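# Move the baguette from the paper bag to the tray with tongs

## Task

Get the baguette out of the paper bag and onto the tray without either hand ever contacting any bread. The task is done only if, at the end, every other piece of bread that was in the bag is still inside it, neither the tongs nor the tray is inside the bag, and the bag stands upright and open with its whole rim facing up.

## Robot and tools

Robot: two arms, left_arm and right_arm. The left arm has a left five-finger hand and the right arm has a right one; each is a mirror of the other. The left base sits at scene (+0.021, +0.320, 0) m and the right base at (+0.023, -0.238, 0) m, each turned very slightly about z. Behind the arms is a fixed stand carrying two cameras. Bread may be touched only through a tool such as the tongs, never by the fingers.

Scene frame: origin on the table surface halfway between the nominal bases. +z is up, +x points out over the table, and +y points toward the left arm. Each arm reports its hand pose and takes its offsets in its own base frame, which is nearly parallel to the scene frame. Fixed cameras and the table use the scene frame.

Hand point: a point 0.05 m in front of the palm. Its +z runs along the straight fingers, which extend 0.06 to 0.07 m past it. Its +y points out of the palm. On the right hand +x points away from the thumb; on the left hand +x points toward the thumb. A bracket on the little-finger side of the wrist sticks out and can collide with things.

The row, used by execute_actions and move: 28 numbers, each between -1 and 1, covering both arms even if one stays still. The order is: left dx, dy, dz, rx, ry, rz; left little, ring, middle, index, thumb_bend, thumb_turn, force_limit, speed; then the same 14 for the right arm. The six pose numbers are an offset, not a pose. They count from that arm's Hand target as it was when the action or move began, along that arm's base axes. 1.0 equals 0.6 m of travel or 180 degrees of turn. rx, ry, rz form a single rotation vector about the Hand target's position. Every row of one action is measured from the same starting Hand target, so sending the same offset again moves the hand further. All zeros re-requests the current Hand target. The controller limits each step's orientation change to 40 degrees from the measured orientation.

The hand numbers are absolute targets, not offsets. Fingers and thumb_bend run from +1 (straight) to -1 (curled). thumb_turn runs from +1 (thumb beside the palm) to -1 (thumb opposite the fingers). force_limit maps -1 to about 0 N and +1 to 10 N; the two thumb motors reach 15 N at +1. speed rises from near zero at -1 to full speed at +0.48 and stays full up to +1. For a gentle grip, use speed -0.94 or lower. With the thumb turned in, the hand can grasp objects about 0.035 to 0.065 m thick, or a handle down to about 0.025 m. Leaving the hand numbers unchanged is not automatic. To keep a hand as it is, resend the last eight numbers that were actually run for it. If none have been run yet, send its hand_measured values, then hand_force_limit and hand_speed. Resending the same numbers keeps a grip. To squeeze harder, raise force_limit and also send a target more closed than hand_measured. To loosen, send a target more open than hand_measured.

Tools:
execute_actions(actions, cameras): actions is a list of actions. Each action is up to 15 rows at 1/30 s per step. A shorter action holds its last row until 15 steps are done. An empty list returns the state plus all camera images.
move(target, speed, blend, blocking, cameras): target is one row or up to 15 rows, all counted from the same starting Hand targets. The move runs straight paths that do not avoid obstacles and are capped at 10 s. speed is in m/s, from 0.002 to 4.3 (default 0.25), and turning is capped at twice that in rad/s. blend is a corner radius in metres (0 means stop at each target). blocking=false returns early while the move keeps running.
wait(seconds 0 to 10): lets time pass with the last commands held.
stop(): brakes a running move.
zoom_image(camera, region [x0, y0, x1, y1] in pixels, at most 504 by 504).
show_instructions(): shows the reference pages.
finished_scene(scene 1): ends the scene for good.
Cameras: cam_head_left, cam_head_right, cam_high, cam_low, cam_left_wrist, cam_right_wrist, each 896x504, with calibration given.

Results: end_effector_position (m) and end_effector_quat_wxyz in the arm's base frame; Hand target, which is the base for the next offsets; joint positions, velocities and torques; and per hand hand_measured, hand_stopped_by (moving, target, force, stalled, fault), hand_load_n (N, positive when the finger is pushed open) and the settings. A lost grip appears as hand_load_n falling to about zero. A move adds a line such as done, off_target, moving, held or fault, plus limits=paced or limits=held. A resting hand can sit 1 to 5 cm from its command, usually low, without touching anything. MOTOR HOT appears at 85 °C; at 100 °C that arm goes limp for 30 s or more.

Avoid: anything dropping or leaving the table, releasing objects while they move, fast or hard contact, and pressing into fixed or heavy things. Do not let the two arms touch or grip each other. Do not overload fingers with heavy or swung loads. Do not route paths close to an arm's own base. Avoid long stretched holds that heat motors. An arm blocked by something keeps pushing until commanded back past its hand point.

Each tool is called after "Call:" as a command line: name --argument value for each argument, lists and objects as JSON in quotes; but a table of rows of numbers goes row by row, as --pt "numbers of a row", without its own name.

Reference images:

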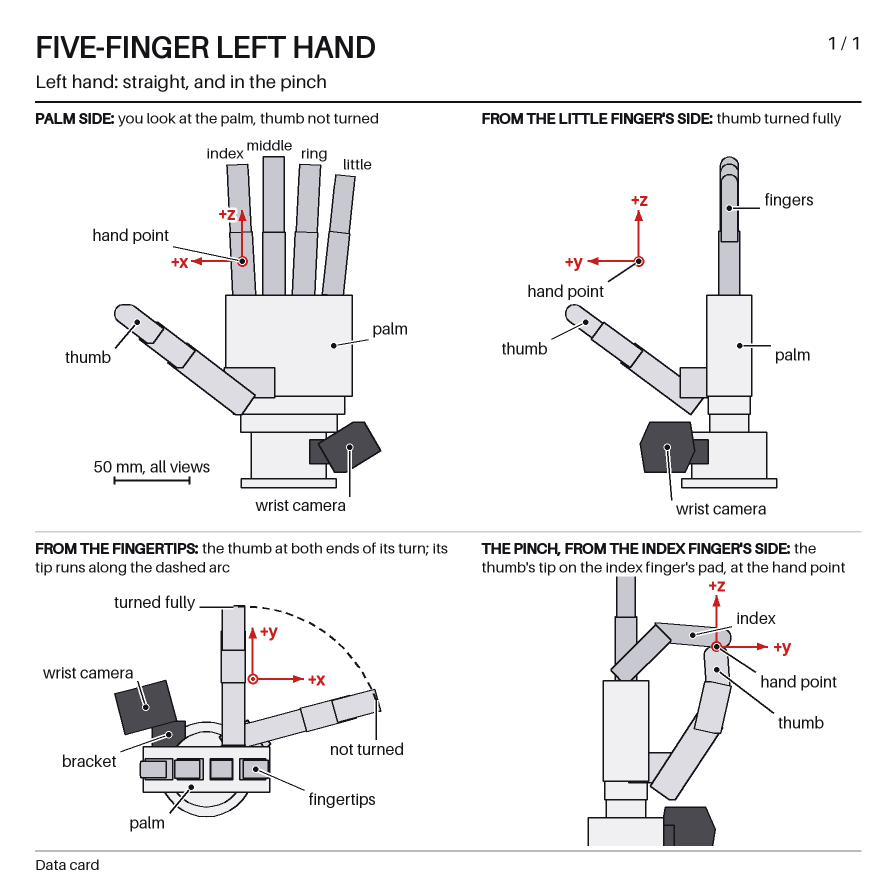

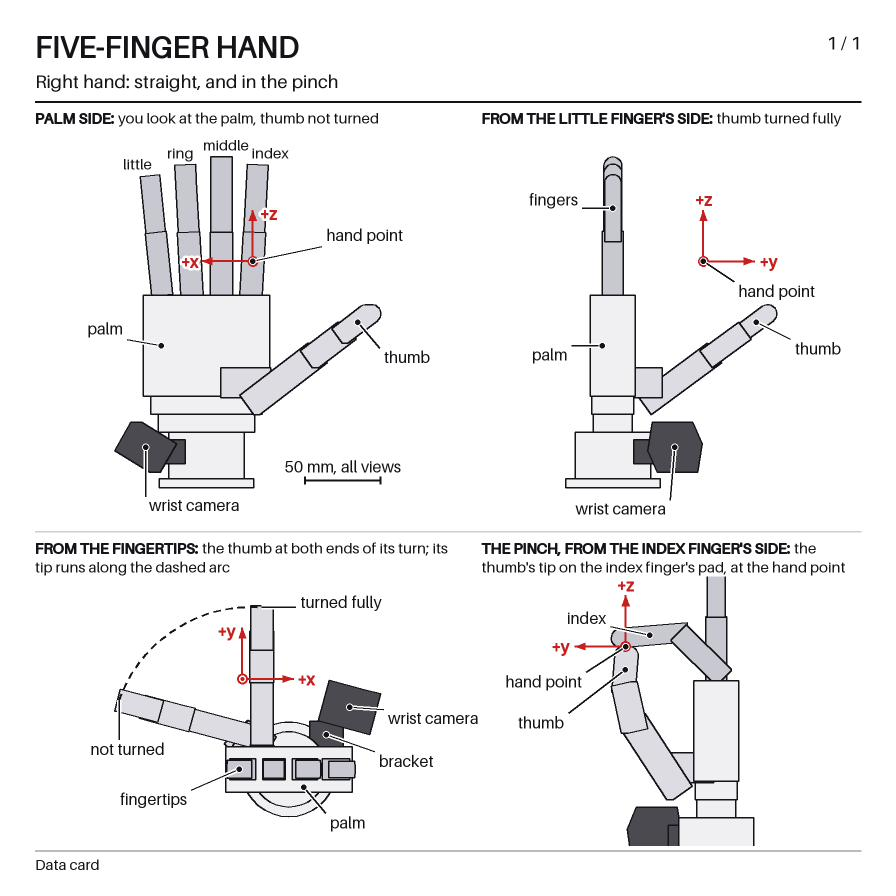

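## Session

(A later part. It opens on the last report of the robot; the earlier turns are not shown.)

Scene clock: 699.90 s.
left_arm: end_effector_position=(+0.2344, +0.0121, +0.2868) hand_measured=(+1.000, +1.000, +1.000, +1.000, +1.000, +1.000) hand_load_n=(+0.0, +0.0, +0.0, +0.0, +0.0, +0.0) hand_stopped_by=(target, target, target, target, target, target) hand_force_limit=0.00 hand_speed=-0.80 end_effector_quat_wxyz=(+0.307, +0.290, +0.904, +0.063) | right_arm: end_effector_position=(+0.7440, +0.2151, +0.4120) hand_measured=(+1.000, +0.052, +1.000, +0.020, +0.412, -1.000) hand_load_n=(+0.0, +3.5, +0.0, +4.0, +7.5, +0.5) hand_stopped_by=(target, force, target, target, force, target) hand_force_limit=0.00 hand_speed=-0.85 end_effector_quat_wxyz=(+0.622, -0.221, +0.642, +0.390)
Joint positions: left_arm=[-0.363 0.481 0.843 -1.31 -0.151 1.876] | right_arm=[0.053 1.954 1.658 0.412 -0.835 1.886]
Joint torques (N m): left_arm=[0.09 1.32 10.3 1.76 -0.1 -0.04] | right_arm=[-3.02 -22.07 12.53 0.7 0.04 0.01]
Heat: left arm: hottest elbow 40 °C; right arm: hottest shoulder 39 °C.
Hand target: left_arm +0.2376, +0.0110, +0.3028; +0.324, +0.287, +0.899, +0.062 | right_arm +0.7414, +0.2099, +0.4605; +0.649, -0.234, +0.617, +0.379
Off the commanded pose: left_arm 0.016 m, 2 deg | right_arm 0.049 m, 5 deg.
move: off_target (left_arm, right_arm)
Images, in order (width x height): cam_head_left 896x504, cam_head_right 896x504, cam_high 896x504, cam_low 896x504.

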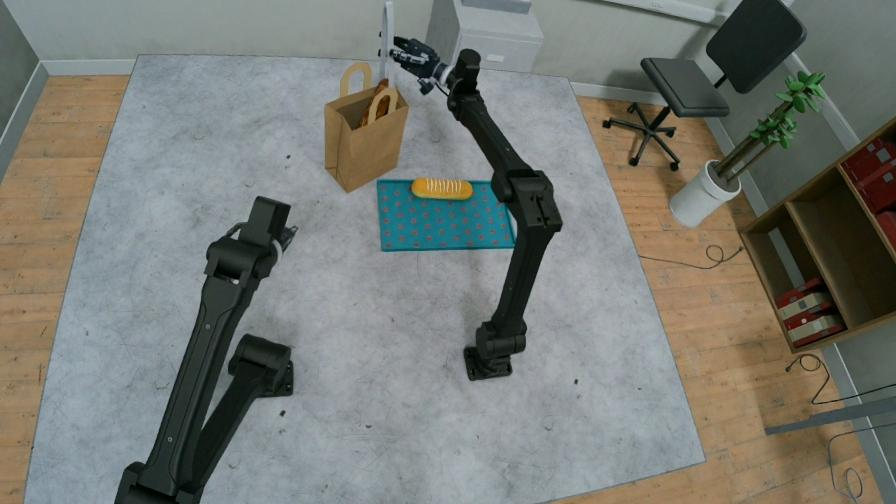

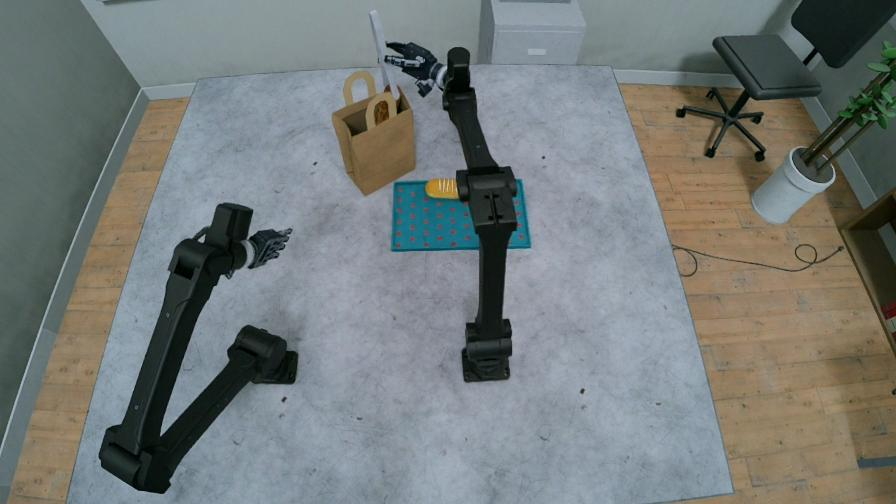

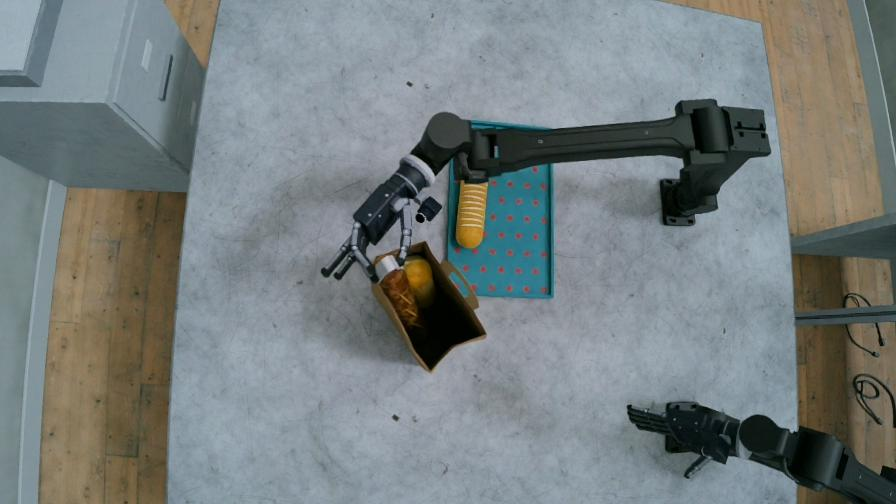

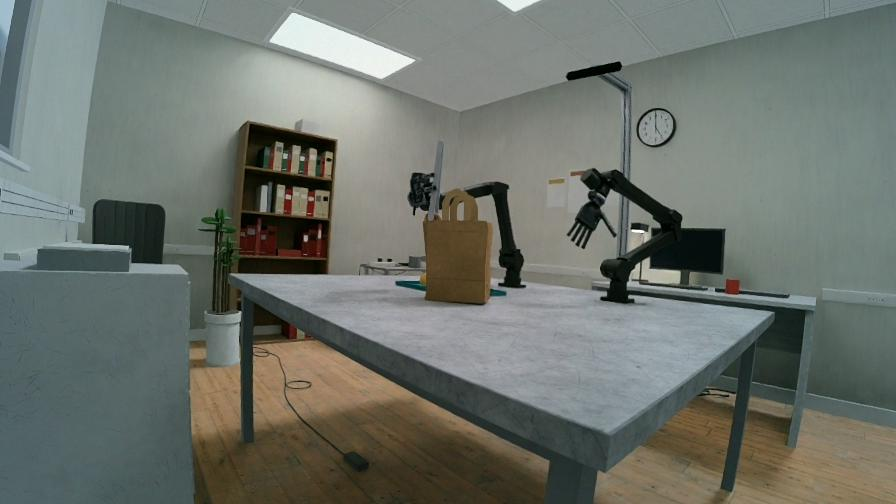

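Call:
move --pt "0 0 0 0 0 0 1 1 1 1 1 1 0 -0.8 0 0 0.05 0 0 0 1 -0.1 1 0.02 0.35 -1 0.0 -0.85" --cameras '["cam_high","cam_low","cam_head_right"]' --speed 0.04

Call:
zoom_image --camera "cam_high" --region '[350, 210, 450, 310]'

Call:
zoom_image --camera "cam_low" --region '[400, 130, 500, 230]'

Call:
zoom_image --camera "cam_head_right" --region '[310, 10, 450, 150]'

Scene clock: 706.13 s.
left_arm: end_effector_position=(+0.2344, +0.0121, +0.2868) hand_measured=(+1.000, +1.000, +1.000, +1.000, +1.000, +1.000) hand_load_n=(+0.0, +0.0, +0.0, +0.0, +0.0, +0.0) hand_stopped_by=(target, target, target, target, target, target) hand_force_limit=0.00 hand_speed=-0.80 end_effector_quat_wxyz=(+0.307, +0.290, +0.904, +0.063) | right_arm: end_effector_position=(+0.7437, +0.2152, +0.4508) hand_measured=(+1.000, +0.052, +1.000, +0.020, +0.412, -1.000) hand_load_n=(+0.0, +0.0, +0.0, +3.0, +3.0, -1.5) hand_stopped_by=(target, force, target, target, force, target) hand_force_limit=0.00 hand_speed=-0.85 end_effector_quat_wxyz=(+0.626, -0.224, +0.638, +0.389)
Joint positions: left_arm=[-0.363 0.481 0.843 -1.31 -0.151 1.876] | right_arm=[0.053 1.931 1.722 0.339 -0.836 1.886]
Joint torques (N m): left_arm=[0.15 1.38 10.24 1.76 -0.1 -0.04] | right_arm=[-2.67 -21.25 12.49 0.64 0.06 0.02]
Heat: left arm: hottest elbow 40 °C; right arm: hottest shoulder 39 °C.
Hand target: left_arm +0.2376, +0.0110, +0.3028; +0.324, +0.287, +0.899, +0.062 | right_arm +0.7414, +0.2099, +0.4905; +0.649, -0.234, +0.617, +0.379
Off the commanded pose: left_arm 0.016 m, 2 deg | right_arm 0.040 m, 4 deg.
move: off_target (left_arm, right_arm)
Images, in order (width x height): cam_head_right 896x504, cam_high 896x504, cam_low 896x504.

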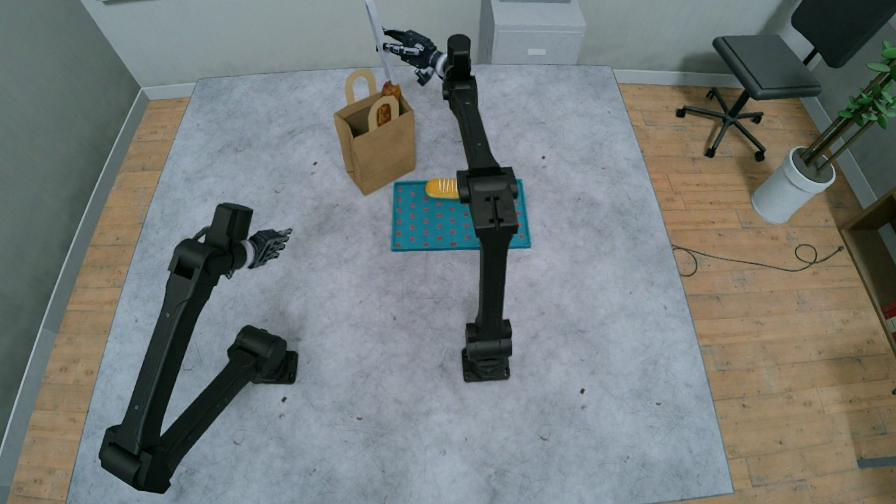

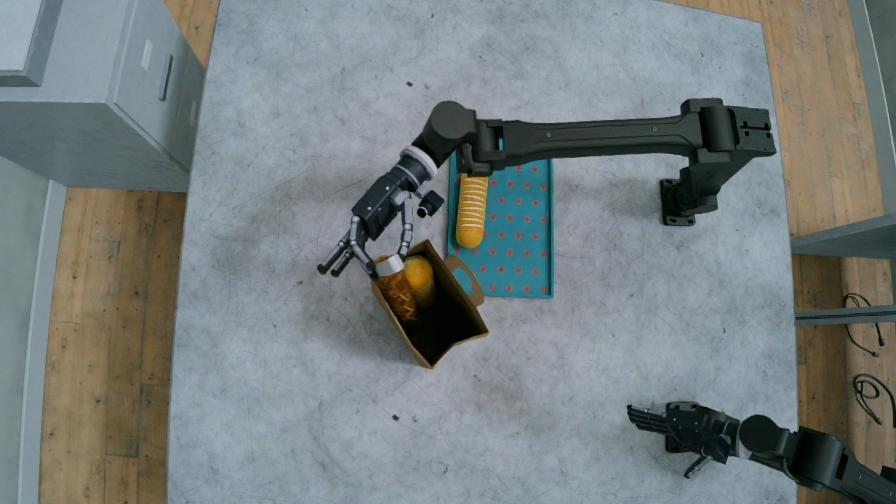

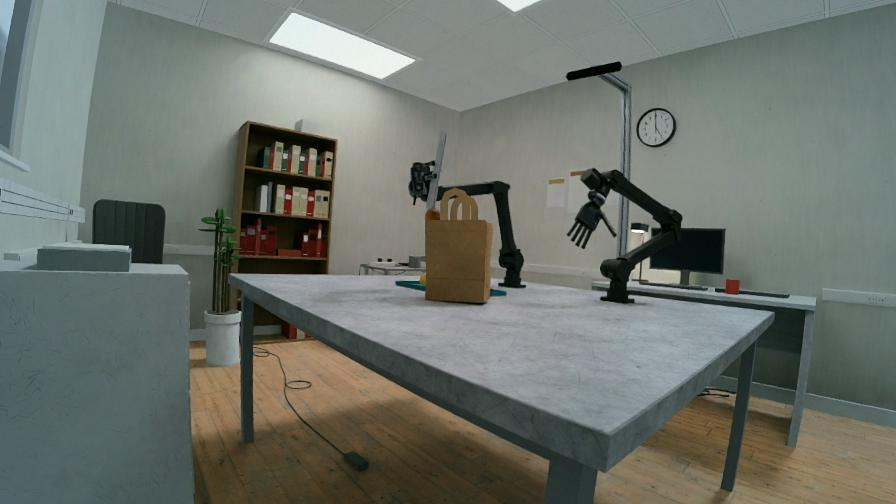

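Scaled by 5.040 from the camera's 896x504 image, which has a finer 1280x720 frame.

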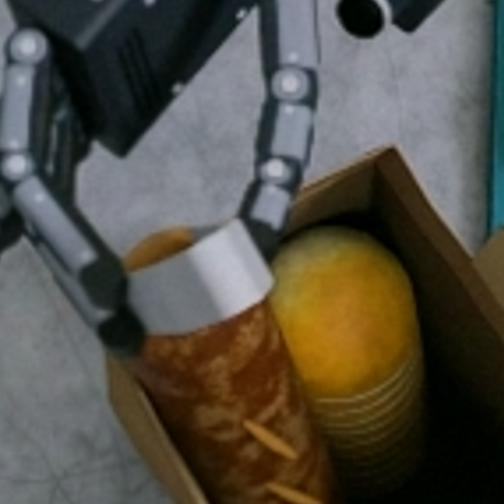

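Scaled by 5.040 from the camera's 896x504 image, which has a finer 1280x720 frame.

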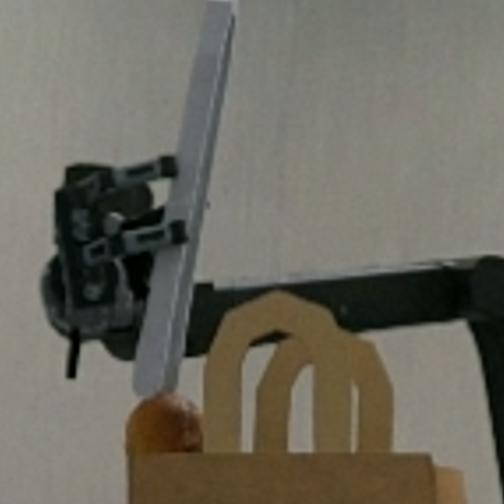

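Scaled by 3.600 from the camera's 896x504 image, which has a finer 1280x720 frame.

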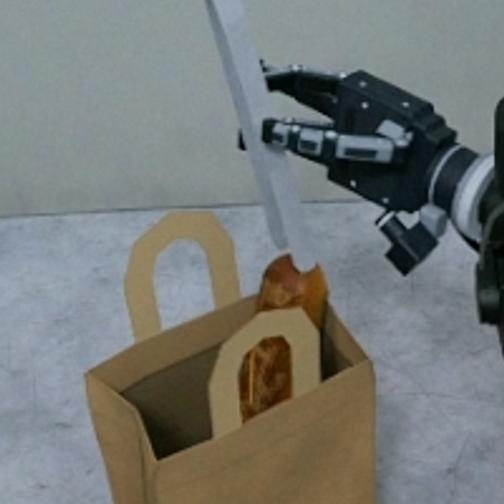

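Call:
zoom_image --camera "cam_high" --region '[360, 240, 430, 310]'

Call:
zoom_image --camera "cam_low" --region '[410, 180, 470, 240]'

Call:
zoom_image --camera "cam_head_right" --region '[370, 60, 430, 120]'

Scaled by 7.200 from the camera's 896x504 image, which has a finer 1280x720 frame.

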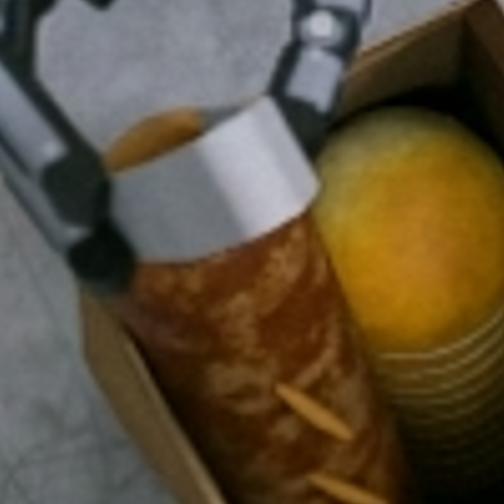

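Scaled by 8.400 from the camera's 896x504 image, which has a finer 1280x720 frame.

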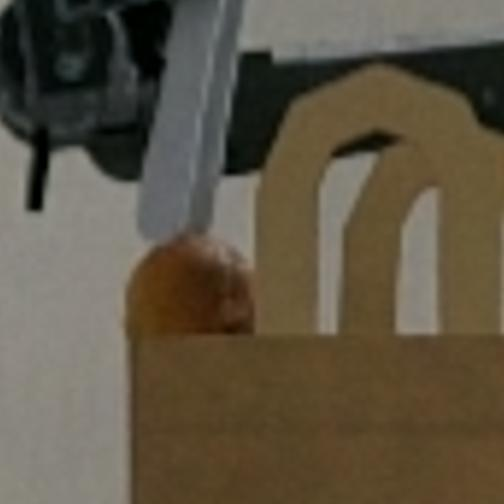

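Scaled by 8.400 from the camera's 896x504 image, which has a finer 1280x720 frame.

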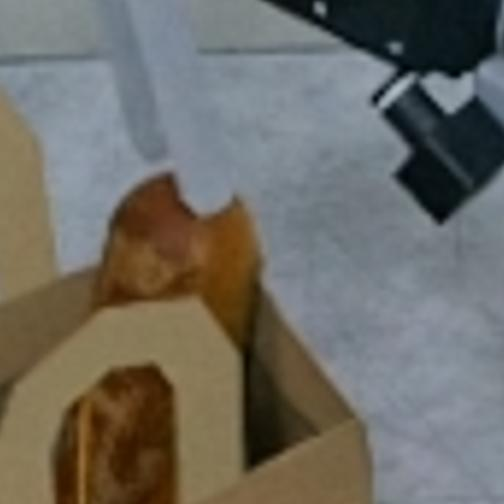

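Call:
move --pt "0 0 0 0 0 0 1 1 1 1 1 1 0 -0.8 0 0 0 0 0 0 1 0.10 1 0.05 0.62 -1 0.0 -0.9" --cameras '[]' --speed 0.04

Call:
move --pt "0 0 0 0 0 0 1 1 1 1 1 1 0 -0.8 0.0043 0.012 -0.06 0 0 0.039 1 0.10 1 0.05 0.62 -1 0.0 -0.9" --cameras '["cam_high","cam_low","cam_head_right"]' --speed 0.06

Call:
zoom_image --camera "cam_high" --region '[360, 220, 450, 310]'

Call:
zoom_image --camera "cam_low" --region '[410, 180, 470, 240]'

Call:
zoom_image --camera "cam_head_right" --region '[350, 60, 430, 140]'

Scene clock: 764.90 s.
left_arm: end_effector_position=(+0.2344, +0.0121, +0.2868) hand_measured=(+1.000, +1.000, +1.000, +1.000, +1.000, +1.000) hand_load_n=(+0.0, +0.0, +0.0, +0.0, +0.0, +0.0) hand_stopped_by=(target, target, target, target, target, target) hand_force_limit=0.00 hand_speed=-0.80 end_effector_quat_wxyz=(+0.307, +0.290, +0.904, +0.063) | right_arm: end_effector_position=(+0.7437, +0.2152, +0.4508) hand_measured=(+1.000, +0.100, +1.000, +0.050, +0.620, -1.000) hand_load_n=(+0.0, +1.0, +0.0, +0.5, +1.5, +0.0) hand_stopped_by=(target, target, target, target, target, target) hand_force_limit=0.00 hand_speed=-0.90 end_effector_quat_wxyz=(+0.626, -0.224, +0.638, +0.389)
Joint positions: left_arm=[-0.363 0.481 0.843 -1.31 -0.151 1.876] | right_arm=[0.053 1.931 1.722 0.339 -0.836 1.886]
Joint torques (N m): left_arm=[0.03 1.32 10.3 1.73 -0.11 -0.04] | right_arm=[-2.67 -21.13 12.49 0.76 0.05 0.01]
Heat: left arm: hottest elbow 41 °C; right arm: hottest elbow 39 °C.
Hand target: left_arm +0.2376, +0.0110, +0.3028; +0.324, +0.287, +0.899, +0.062 | right_arm +0.7414, +0.2099, +0.4905; +0.649, -0.234, +0.617, +0.379
Off the commanded pose: left_arm 0.016 m, 2 deg | right_arm 0.040 m, 4 deg.
move: off_target (left_arm, right_arm)
No camera images: "cameras" was empty.

Scene clock: 766.57 s.
left_arm: end_effector_position=(+0.2344, +0.0121, +0.2868) hand_measured=(+1.000, +1.000, +1.000, +1.000, +1.000, +1.000) hand_load_n=(+0.0, +0.5, +0.0, +0.0, +0.0, +0.0) hand_stopped_by=(target, target, target, target, target, target) hand_force_limit=0.00 hand_speed=-0.80 end_effector_quat_wxyz=(+0.307, +0.290, +0.904, +0.063) | right_arm: end_effector_position=(+0.7386, +0.2241, +0.4309) hand_measured=(+1.000, +0.100, +1.000, +0.050, +0.620, -1.000) hand_load_n=(+0.0, +0.5, +0.0, +1.0, +1.5, +0.0) hand_stopped_by=(target, target, target, target, target, target) hand_force_limit=0.00 hand_speed=-0.90 end_effector_quat_wxyz=(+0.608, -0.268, +0.617, +0.421)
Joint positions: left_arm=[-0.363 0.481 0.843 -1.31 -0.151 1.876] | right_arm=[0.052 1.996 1.762 0.398 -0.957 1.9]
Joint torques (N m): left_arm=[0.09 1.38 10.28 1.76 -0.1 -0.04] | right_arm=[-2.9 -19.9 12.38 1.63 0.02 0.25]
Heat: left arm: hottest elbow 41 °C; right arm: hottest elbow 39 °C.
Hand target: left_arm +0.2376, +0.0110, +0.3028; +0.324, +0.287, +0.899, +0.062 | right_arm +0.7440, +0.2171, +0.4546; +0.624, -0.272, +0.602, +0.418
Off the commanded pose: left_arm 0.016 m, 2 deg | right_arm 0.025 m, 3 deg.
move: off_target (left_arm, right_arm)
Images, in order (width x height): cam_head_right 896x504, cam_high 896x504, cam_low 896x504.

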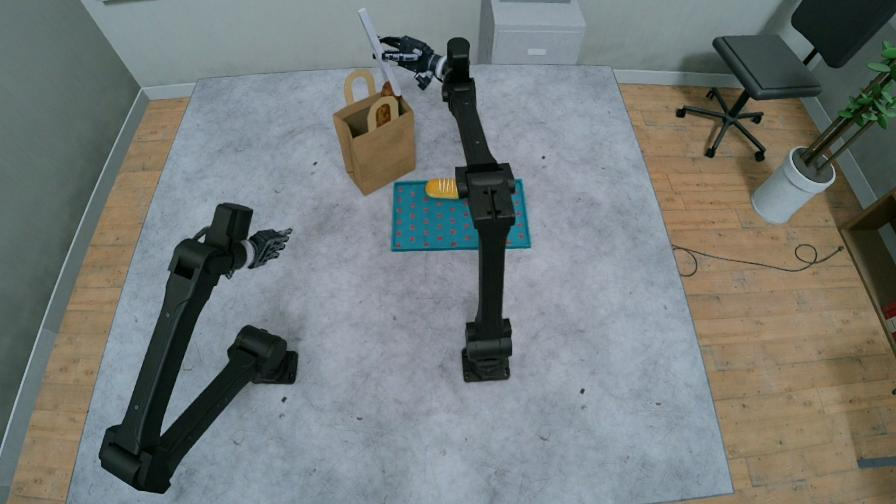

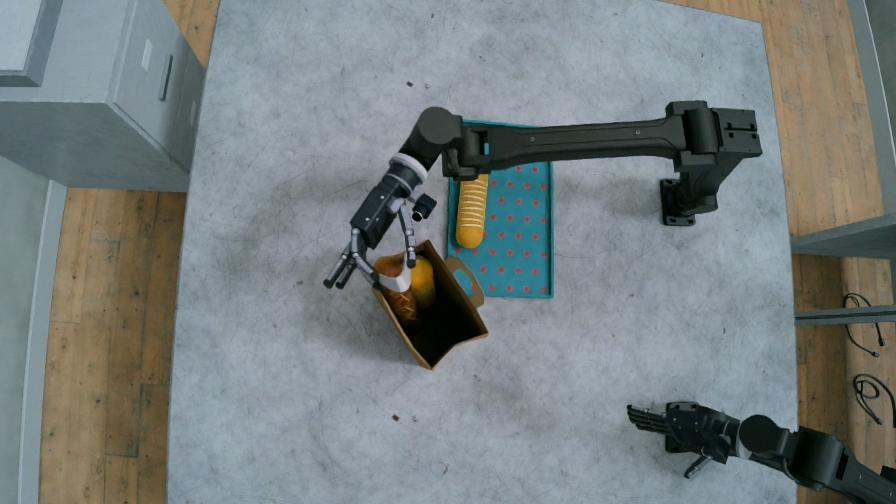

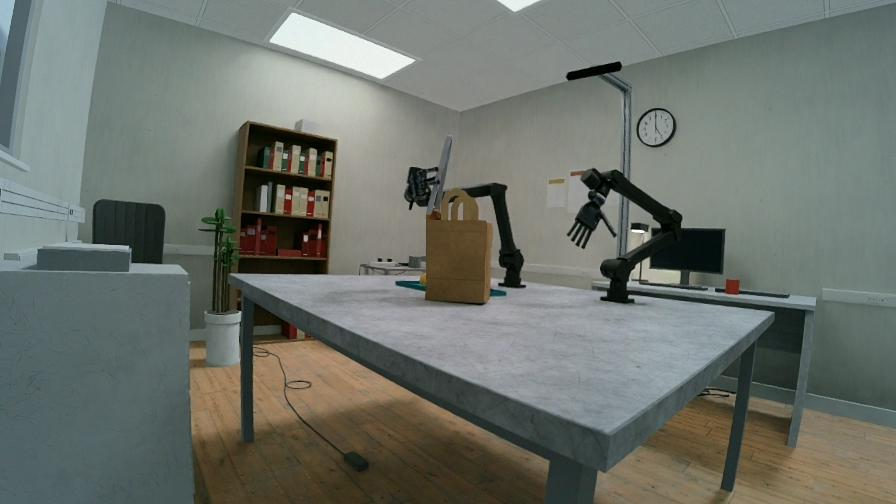

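Scaled by 5.600 from the camera's 896x504 image, which has a finer 1280x720 frame.

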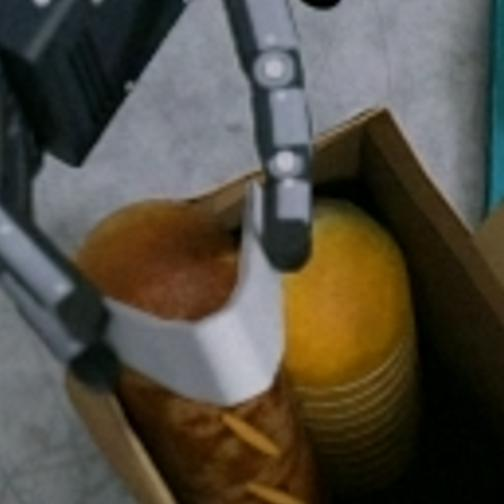

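Scaled by 8.400 from the camera's 896x504 image, which has a finer 1280x720 frame.

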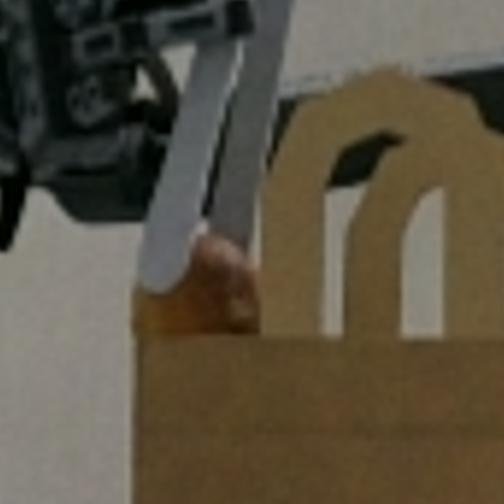

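Scaled by 6.300 from the camera's 896x504 image, which has a finer 1280x720 frame.

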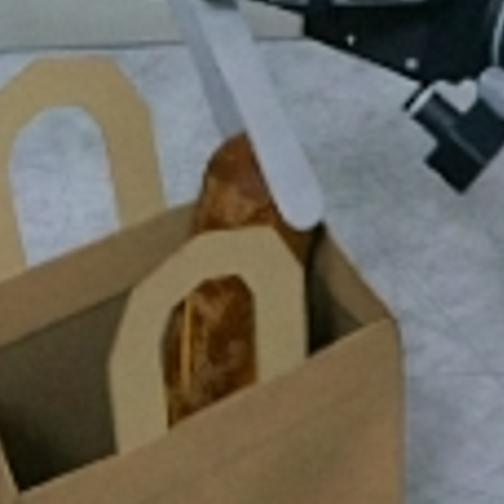

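Call:
move --pt "0 0 0 0 0 0 1 1 1 1 1 1 0 -0.8 0.015 -0.028 -0.05 0.0587 0.0315 0 1 0.10 1 0.05 0.62 -1 0.0 -0.9" --cameras '["cam_high","cam_low","cam_head_right","cam_head_left"]' --speed 0.05

Call:
zoom_image --camera "cam_high" --region '[360, 220, 450, 310]'

Call:
zoom_image --camera "cam_low" --region '[400, 120, 500, 240]'

Call:
zoom_image --camera "cam_head_right" --region '[350, 40, 450, 140]'

Call:
zoom_image --camera "cam_head_left" --region '[340, 30, 440, 130]'

Scene clock: 782.63 s.
left_arm: end_effector_position=(+0.2344, +0.0121, +0.2868) hand_measured=(+1.000, +1.000, +1.000, +1.000, +1.000, +1.000) hand_load_n=(+0.0, +0.0, +0.0, +0.0, +0.0, +0.0) hand_stopped_by=(target, target, target, target, target, target) hand_force_limit=0.00 hand_speed=-0.80 end_effector_quat_wxyz=(+0.307, +0.290, +0.904, +0.063) | right_arm: end_effector_position=(+0.7473, +0.2079, +0.4285) hand_measured=(+1.000, +0.100, +1.000, +0.050, +0.620, -1.000) hand_load_n=(+0.0, +0.5, +0.0, +0.5, +1.5, +0.0) hand_stopped_by=(target, target, target, target, target, target) hand_force_limit=0.00 hand_speed=-0.90 end_effector_quat_wxyz=(+0.616, -0.219, +0.608, +0.450)
Joint positions: left_arm=[-0.363 0.481 0.843 -1.31 -0.151 1.876] | right_arm=[0.041 2.023 1.73 0.567 -0.917 2.074]
Joint torques (N m): left_arm=[-0.09 1.38 10.3 1.76 -0.1 -0.04] | right_arm=[-3.08 -19.84 8.38 1.17 0.3 0.29]
Heat: left arm: hottest elbow 41 °C; right arm: hottest elbow 39 °C.
Hand target: left_arm +0.2376, +0.0110, +0.3028; +0.324, +0.287, +0.899, +0.062 | right_arm +0.7530, +0.2002, +0.4245; +0.616, -0.192, +0.591, +0.484
Off the commanded pose: left_arm 0.016 m, 2 deg | right_arm 0.010 m, 5 deg.
joint sent to its limit (right arm) — joint 6 (wrist roll), upper limit. The joint targets are off in orientation, not in position.
move: off_target (left_arm, right_arm)
Images, in order (width x height): cam_head_left 896x504, cam_head_right 896x504, cam_high 896x504, cam_low 896x504.

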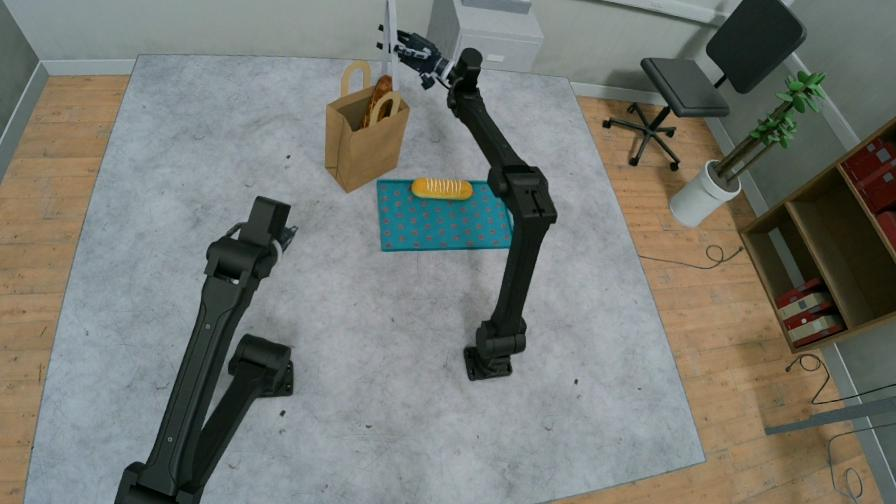

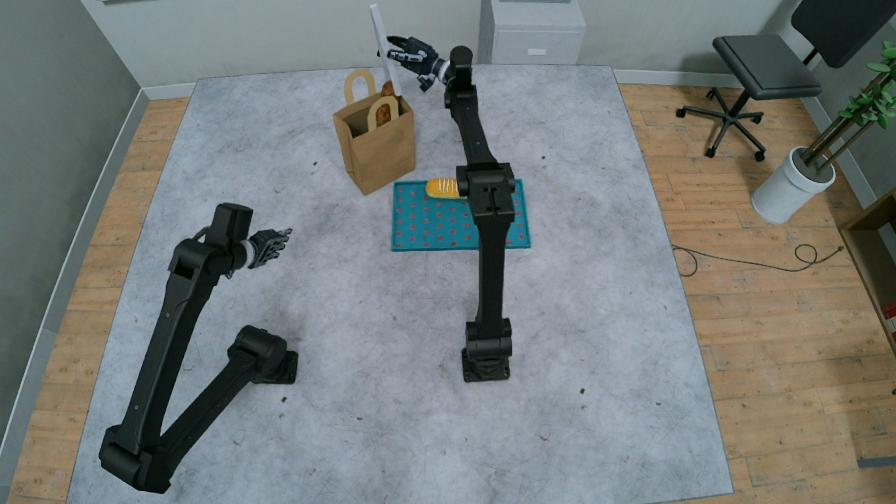

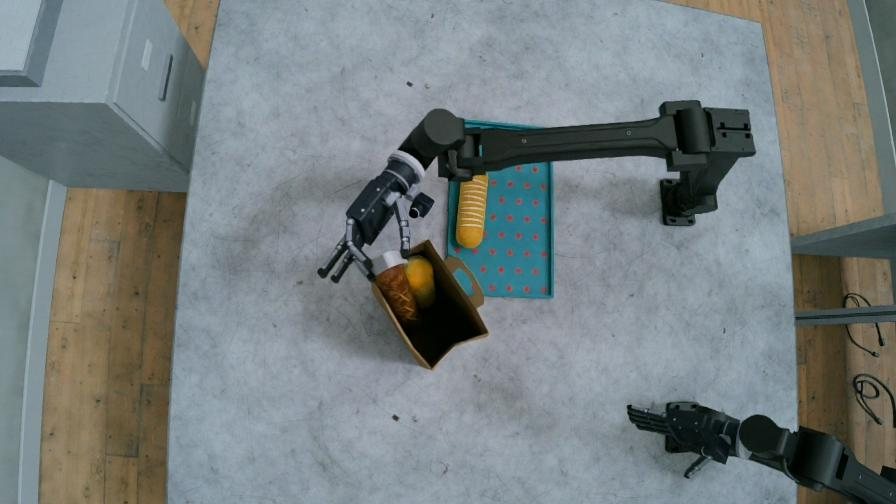

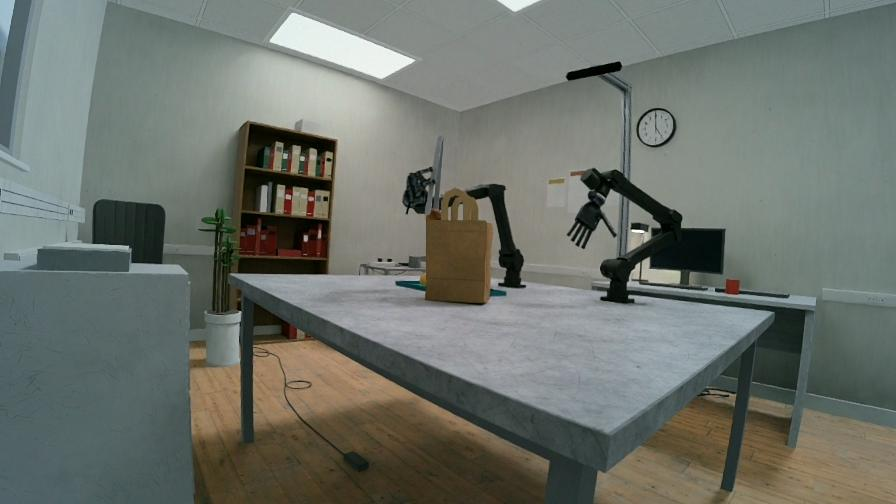

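Scaled by 5.600 from the camera's 896x504 image, which has a finer 1280x720 frame.

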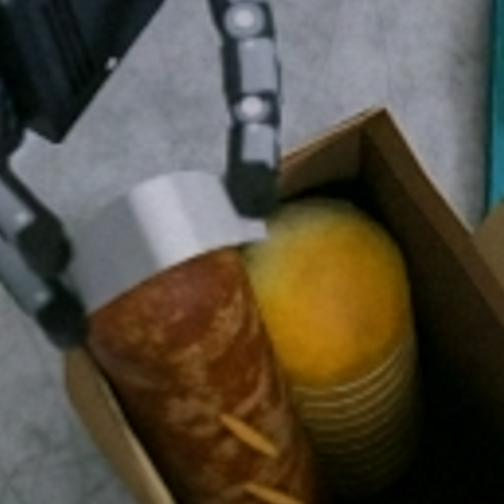

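Scaled by 4.200 from the camera's 896x504 image, which has a finer 1280x720 frame.

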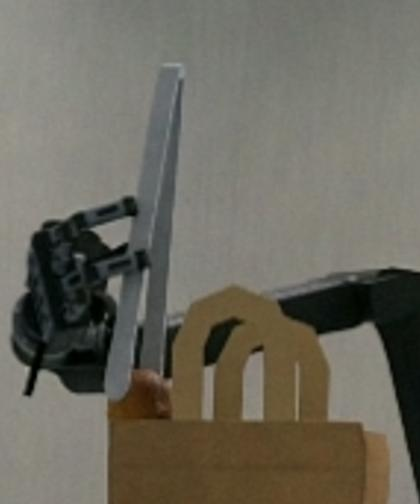

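Scaled by 5.040 from the camera's 896x504 image, which has a finer 1280x720 frame.

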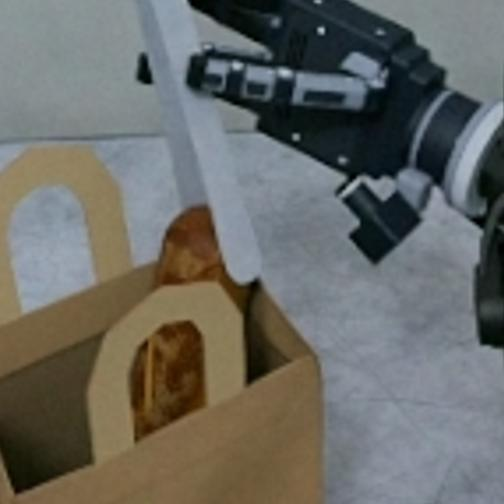

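Scaled by 5.040 from the camera's 896x504 image, which has a finer 1280x720 frame.

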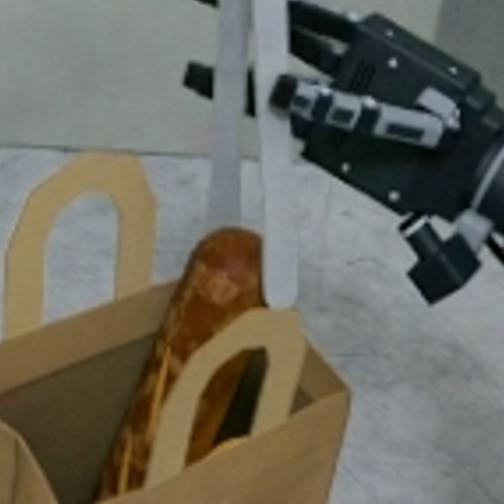

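Call:
move --pt "0 0 0 0 0 0 1 1 1 1 1 1 0 -0.8 -0.009 0.018 -0.022 0 0 0 1 0.10 1 0.05 0.62 -1 0.0 -0.9" --cameras '["cam_high","cam_low","cam_head_right","cam_head_left"]' --speed 0.05

Call:
zoom_image --camera "cam_high" --region '[360, 220, 450, 310]'

Call:
zoom_image --camera "cam_low" --region '[400, 120, 500, 240]'

Call:
zoom_image --camera "cam_head_right" --region '[350, 40, 450, 140]'

Call:
zoom_image --camera "cam_head_left" --region '[340, 30, 440, 130]'

Scene clock: 792.67 s.
left_arm: end_effector_position=(+0.2344, +0.0121, +0.2868) hand_measured=(+1.000, +1.000, +1.000, +1.000, +1.000, +1.000) hand_load_n=(+0.0, +0.0, +0.0, +0.0, +0.0, +0.0) hand_stopped_by=(target, target, target, target, target, target) hand_force_limit=0.00 hand_speed=-0.80 end_effector_quat_wxyz=(+0.307, +0.290, +0.904, +0.063) | right_arm: end_effector_position=(+0.7465, +0.2065, +0.4142) hand_measured=(+1.000, +0.100, +1.000, +0.050, +0.620, -1.000) hand_load_n=(+0.0, +0.5, +0.0, +1.0, +1.5, +0.0) hand_stopped_by=(target, target, target, target, target, target) hand_force_limit=0.00 hand_speed=-0.90 end_effector_quat_wxyz=(+0.617, -0.212, +0.612, +0.448)
Joint positions: left_arm=[-0.363 0.481 0.843 -1.31 -0.151 1.876] | right_arm=[0.041 2.023 1.693 0.594 -0.902 2.074]
Joint velocities: left_arm=[within noise] | right_arm=[-0.005 0.005 -0.017 -0.002 -0.154 0.022]
Joint torques (N m): left_arm=[0.09 1.32 10.29 1.73 -0.11 -0.04] | right_arm=[-1.44 -19.72 8.25 1.52 0.28 0.29]
Heat: left arm: hottest elbow 41 °C; right arm: hottest shoulder 38 °C.
Hand target: left_arm +0.2376, +0.0110, +0.3028; +0.324, +0.287, +0.899, +0.062 | right_arm +0.7476, +0.2110, +0.4115; +0.616, -0.192, +0.591, +0.484
Off the commanded pose: left_arm 0.016 m, 2 deg | right_arm 0.006 m, 5 deg.
joint sent to its limit (right arm) — joint 6 (wrist roll), upper limit. The joint targets are off in orientation, not in position.
move: off_target (left_arm, right_arm)
Images, in order (width x height): cam_head_left 896x504, cam_head_right 896x504, cam_high 896x504, cam_low 896x504.

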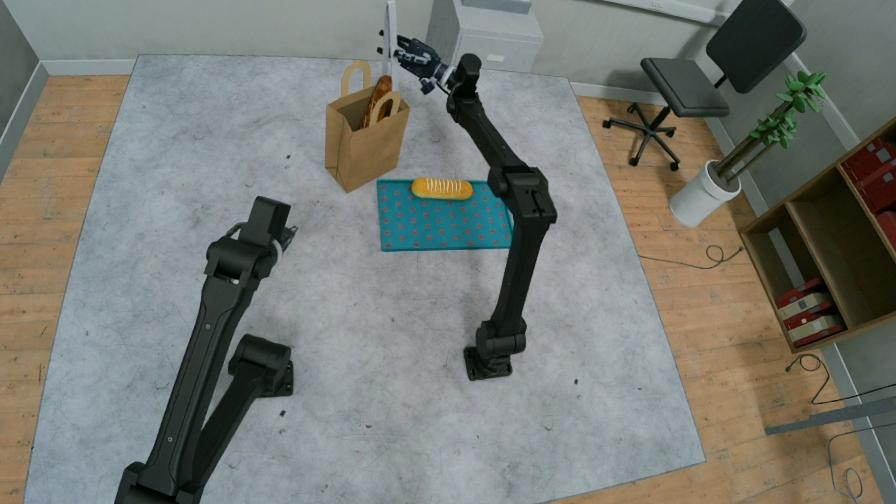

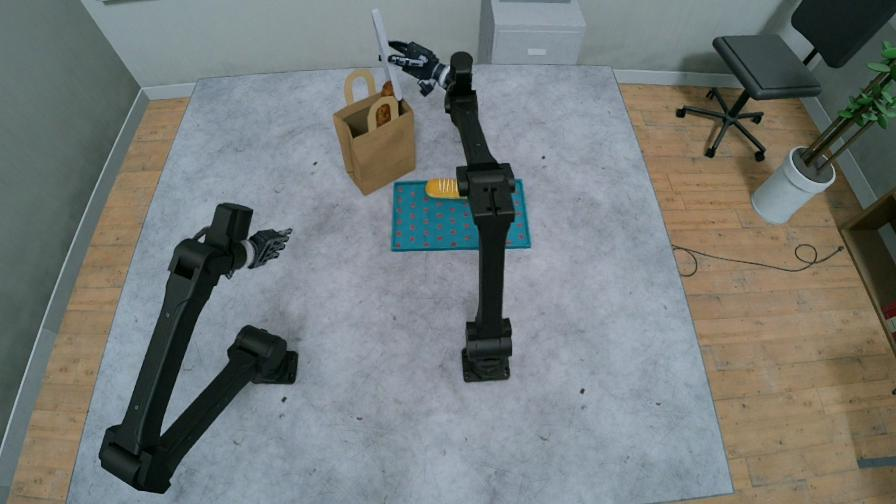

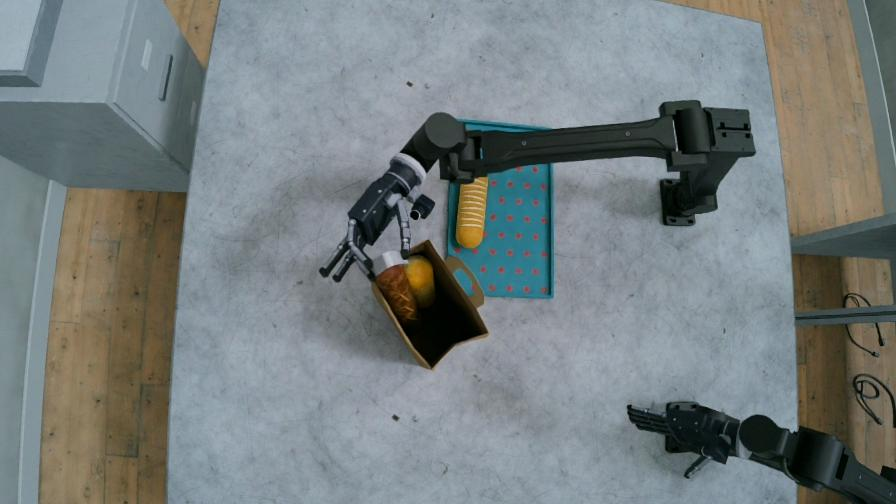

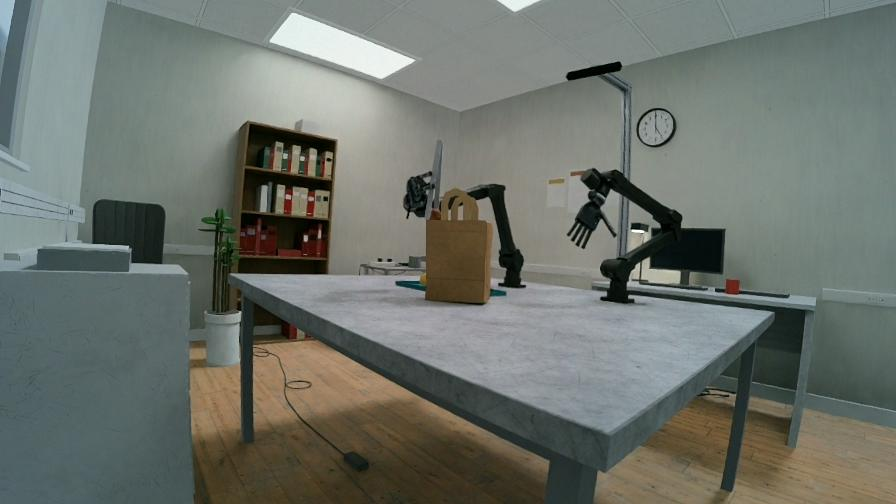

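Scaled by 5.600 from the camera's 896x504 image, which has a finer 1280x720 frame.

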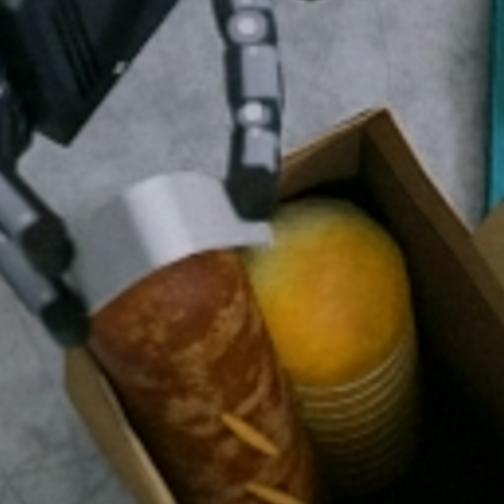

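Scaled by 4.200 from the camera's 896x504 image, which has a finer 1280x720 frame.

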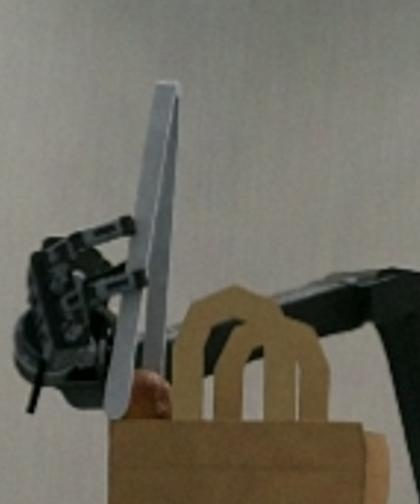

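Scaled by 5.040 from the camera's 896x504 image, which has a finer 1280x720 frame.

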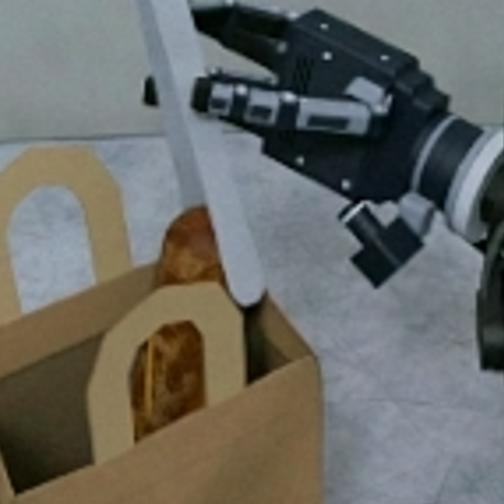

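Scaled by 5.040 from the camera's 896x504 image, which has a finer 1280x720 frame.

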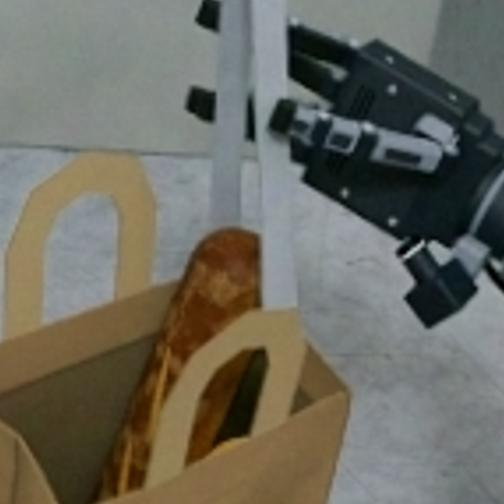

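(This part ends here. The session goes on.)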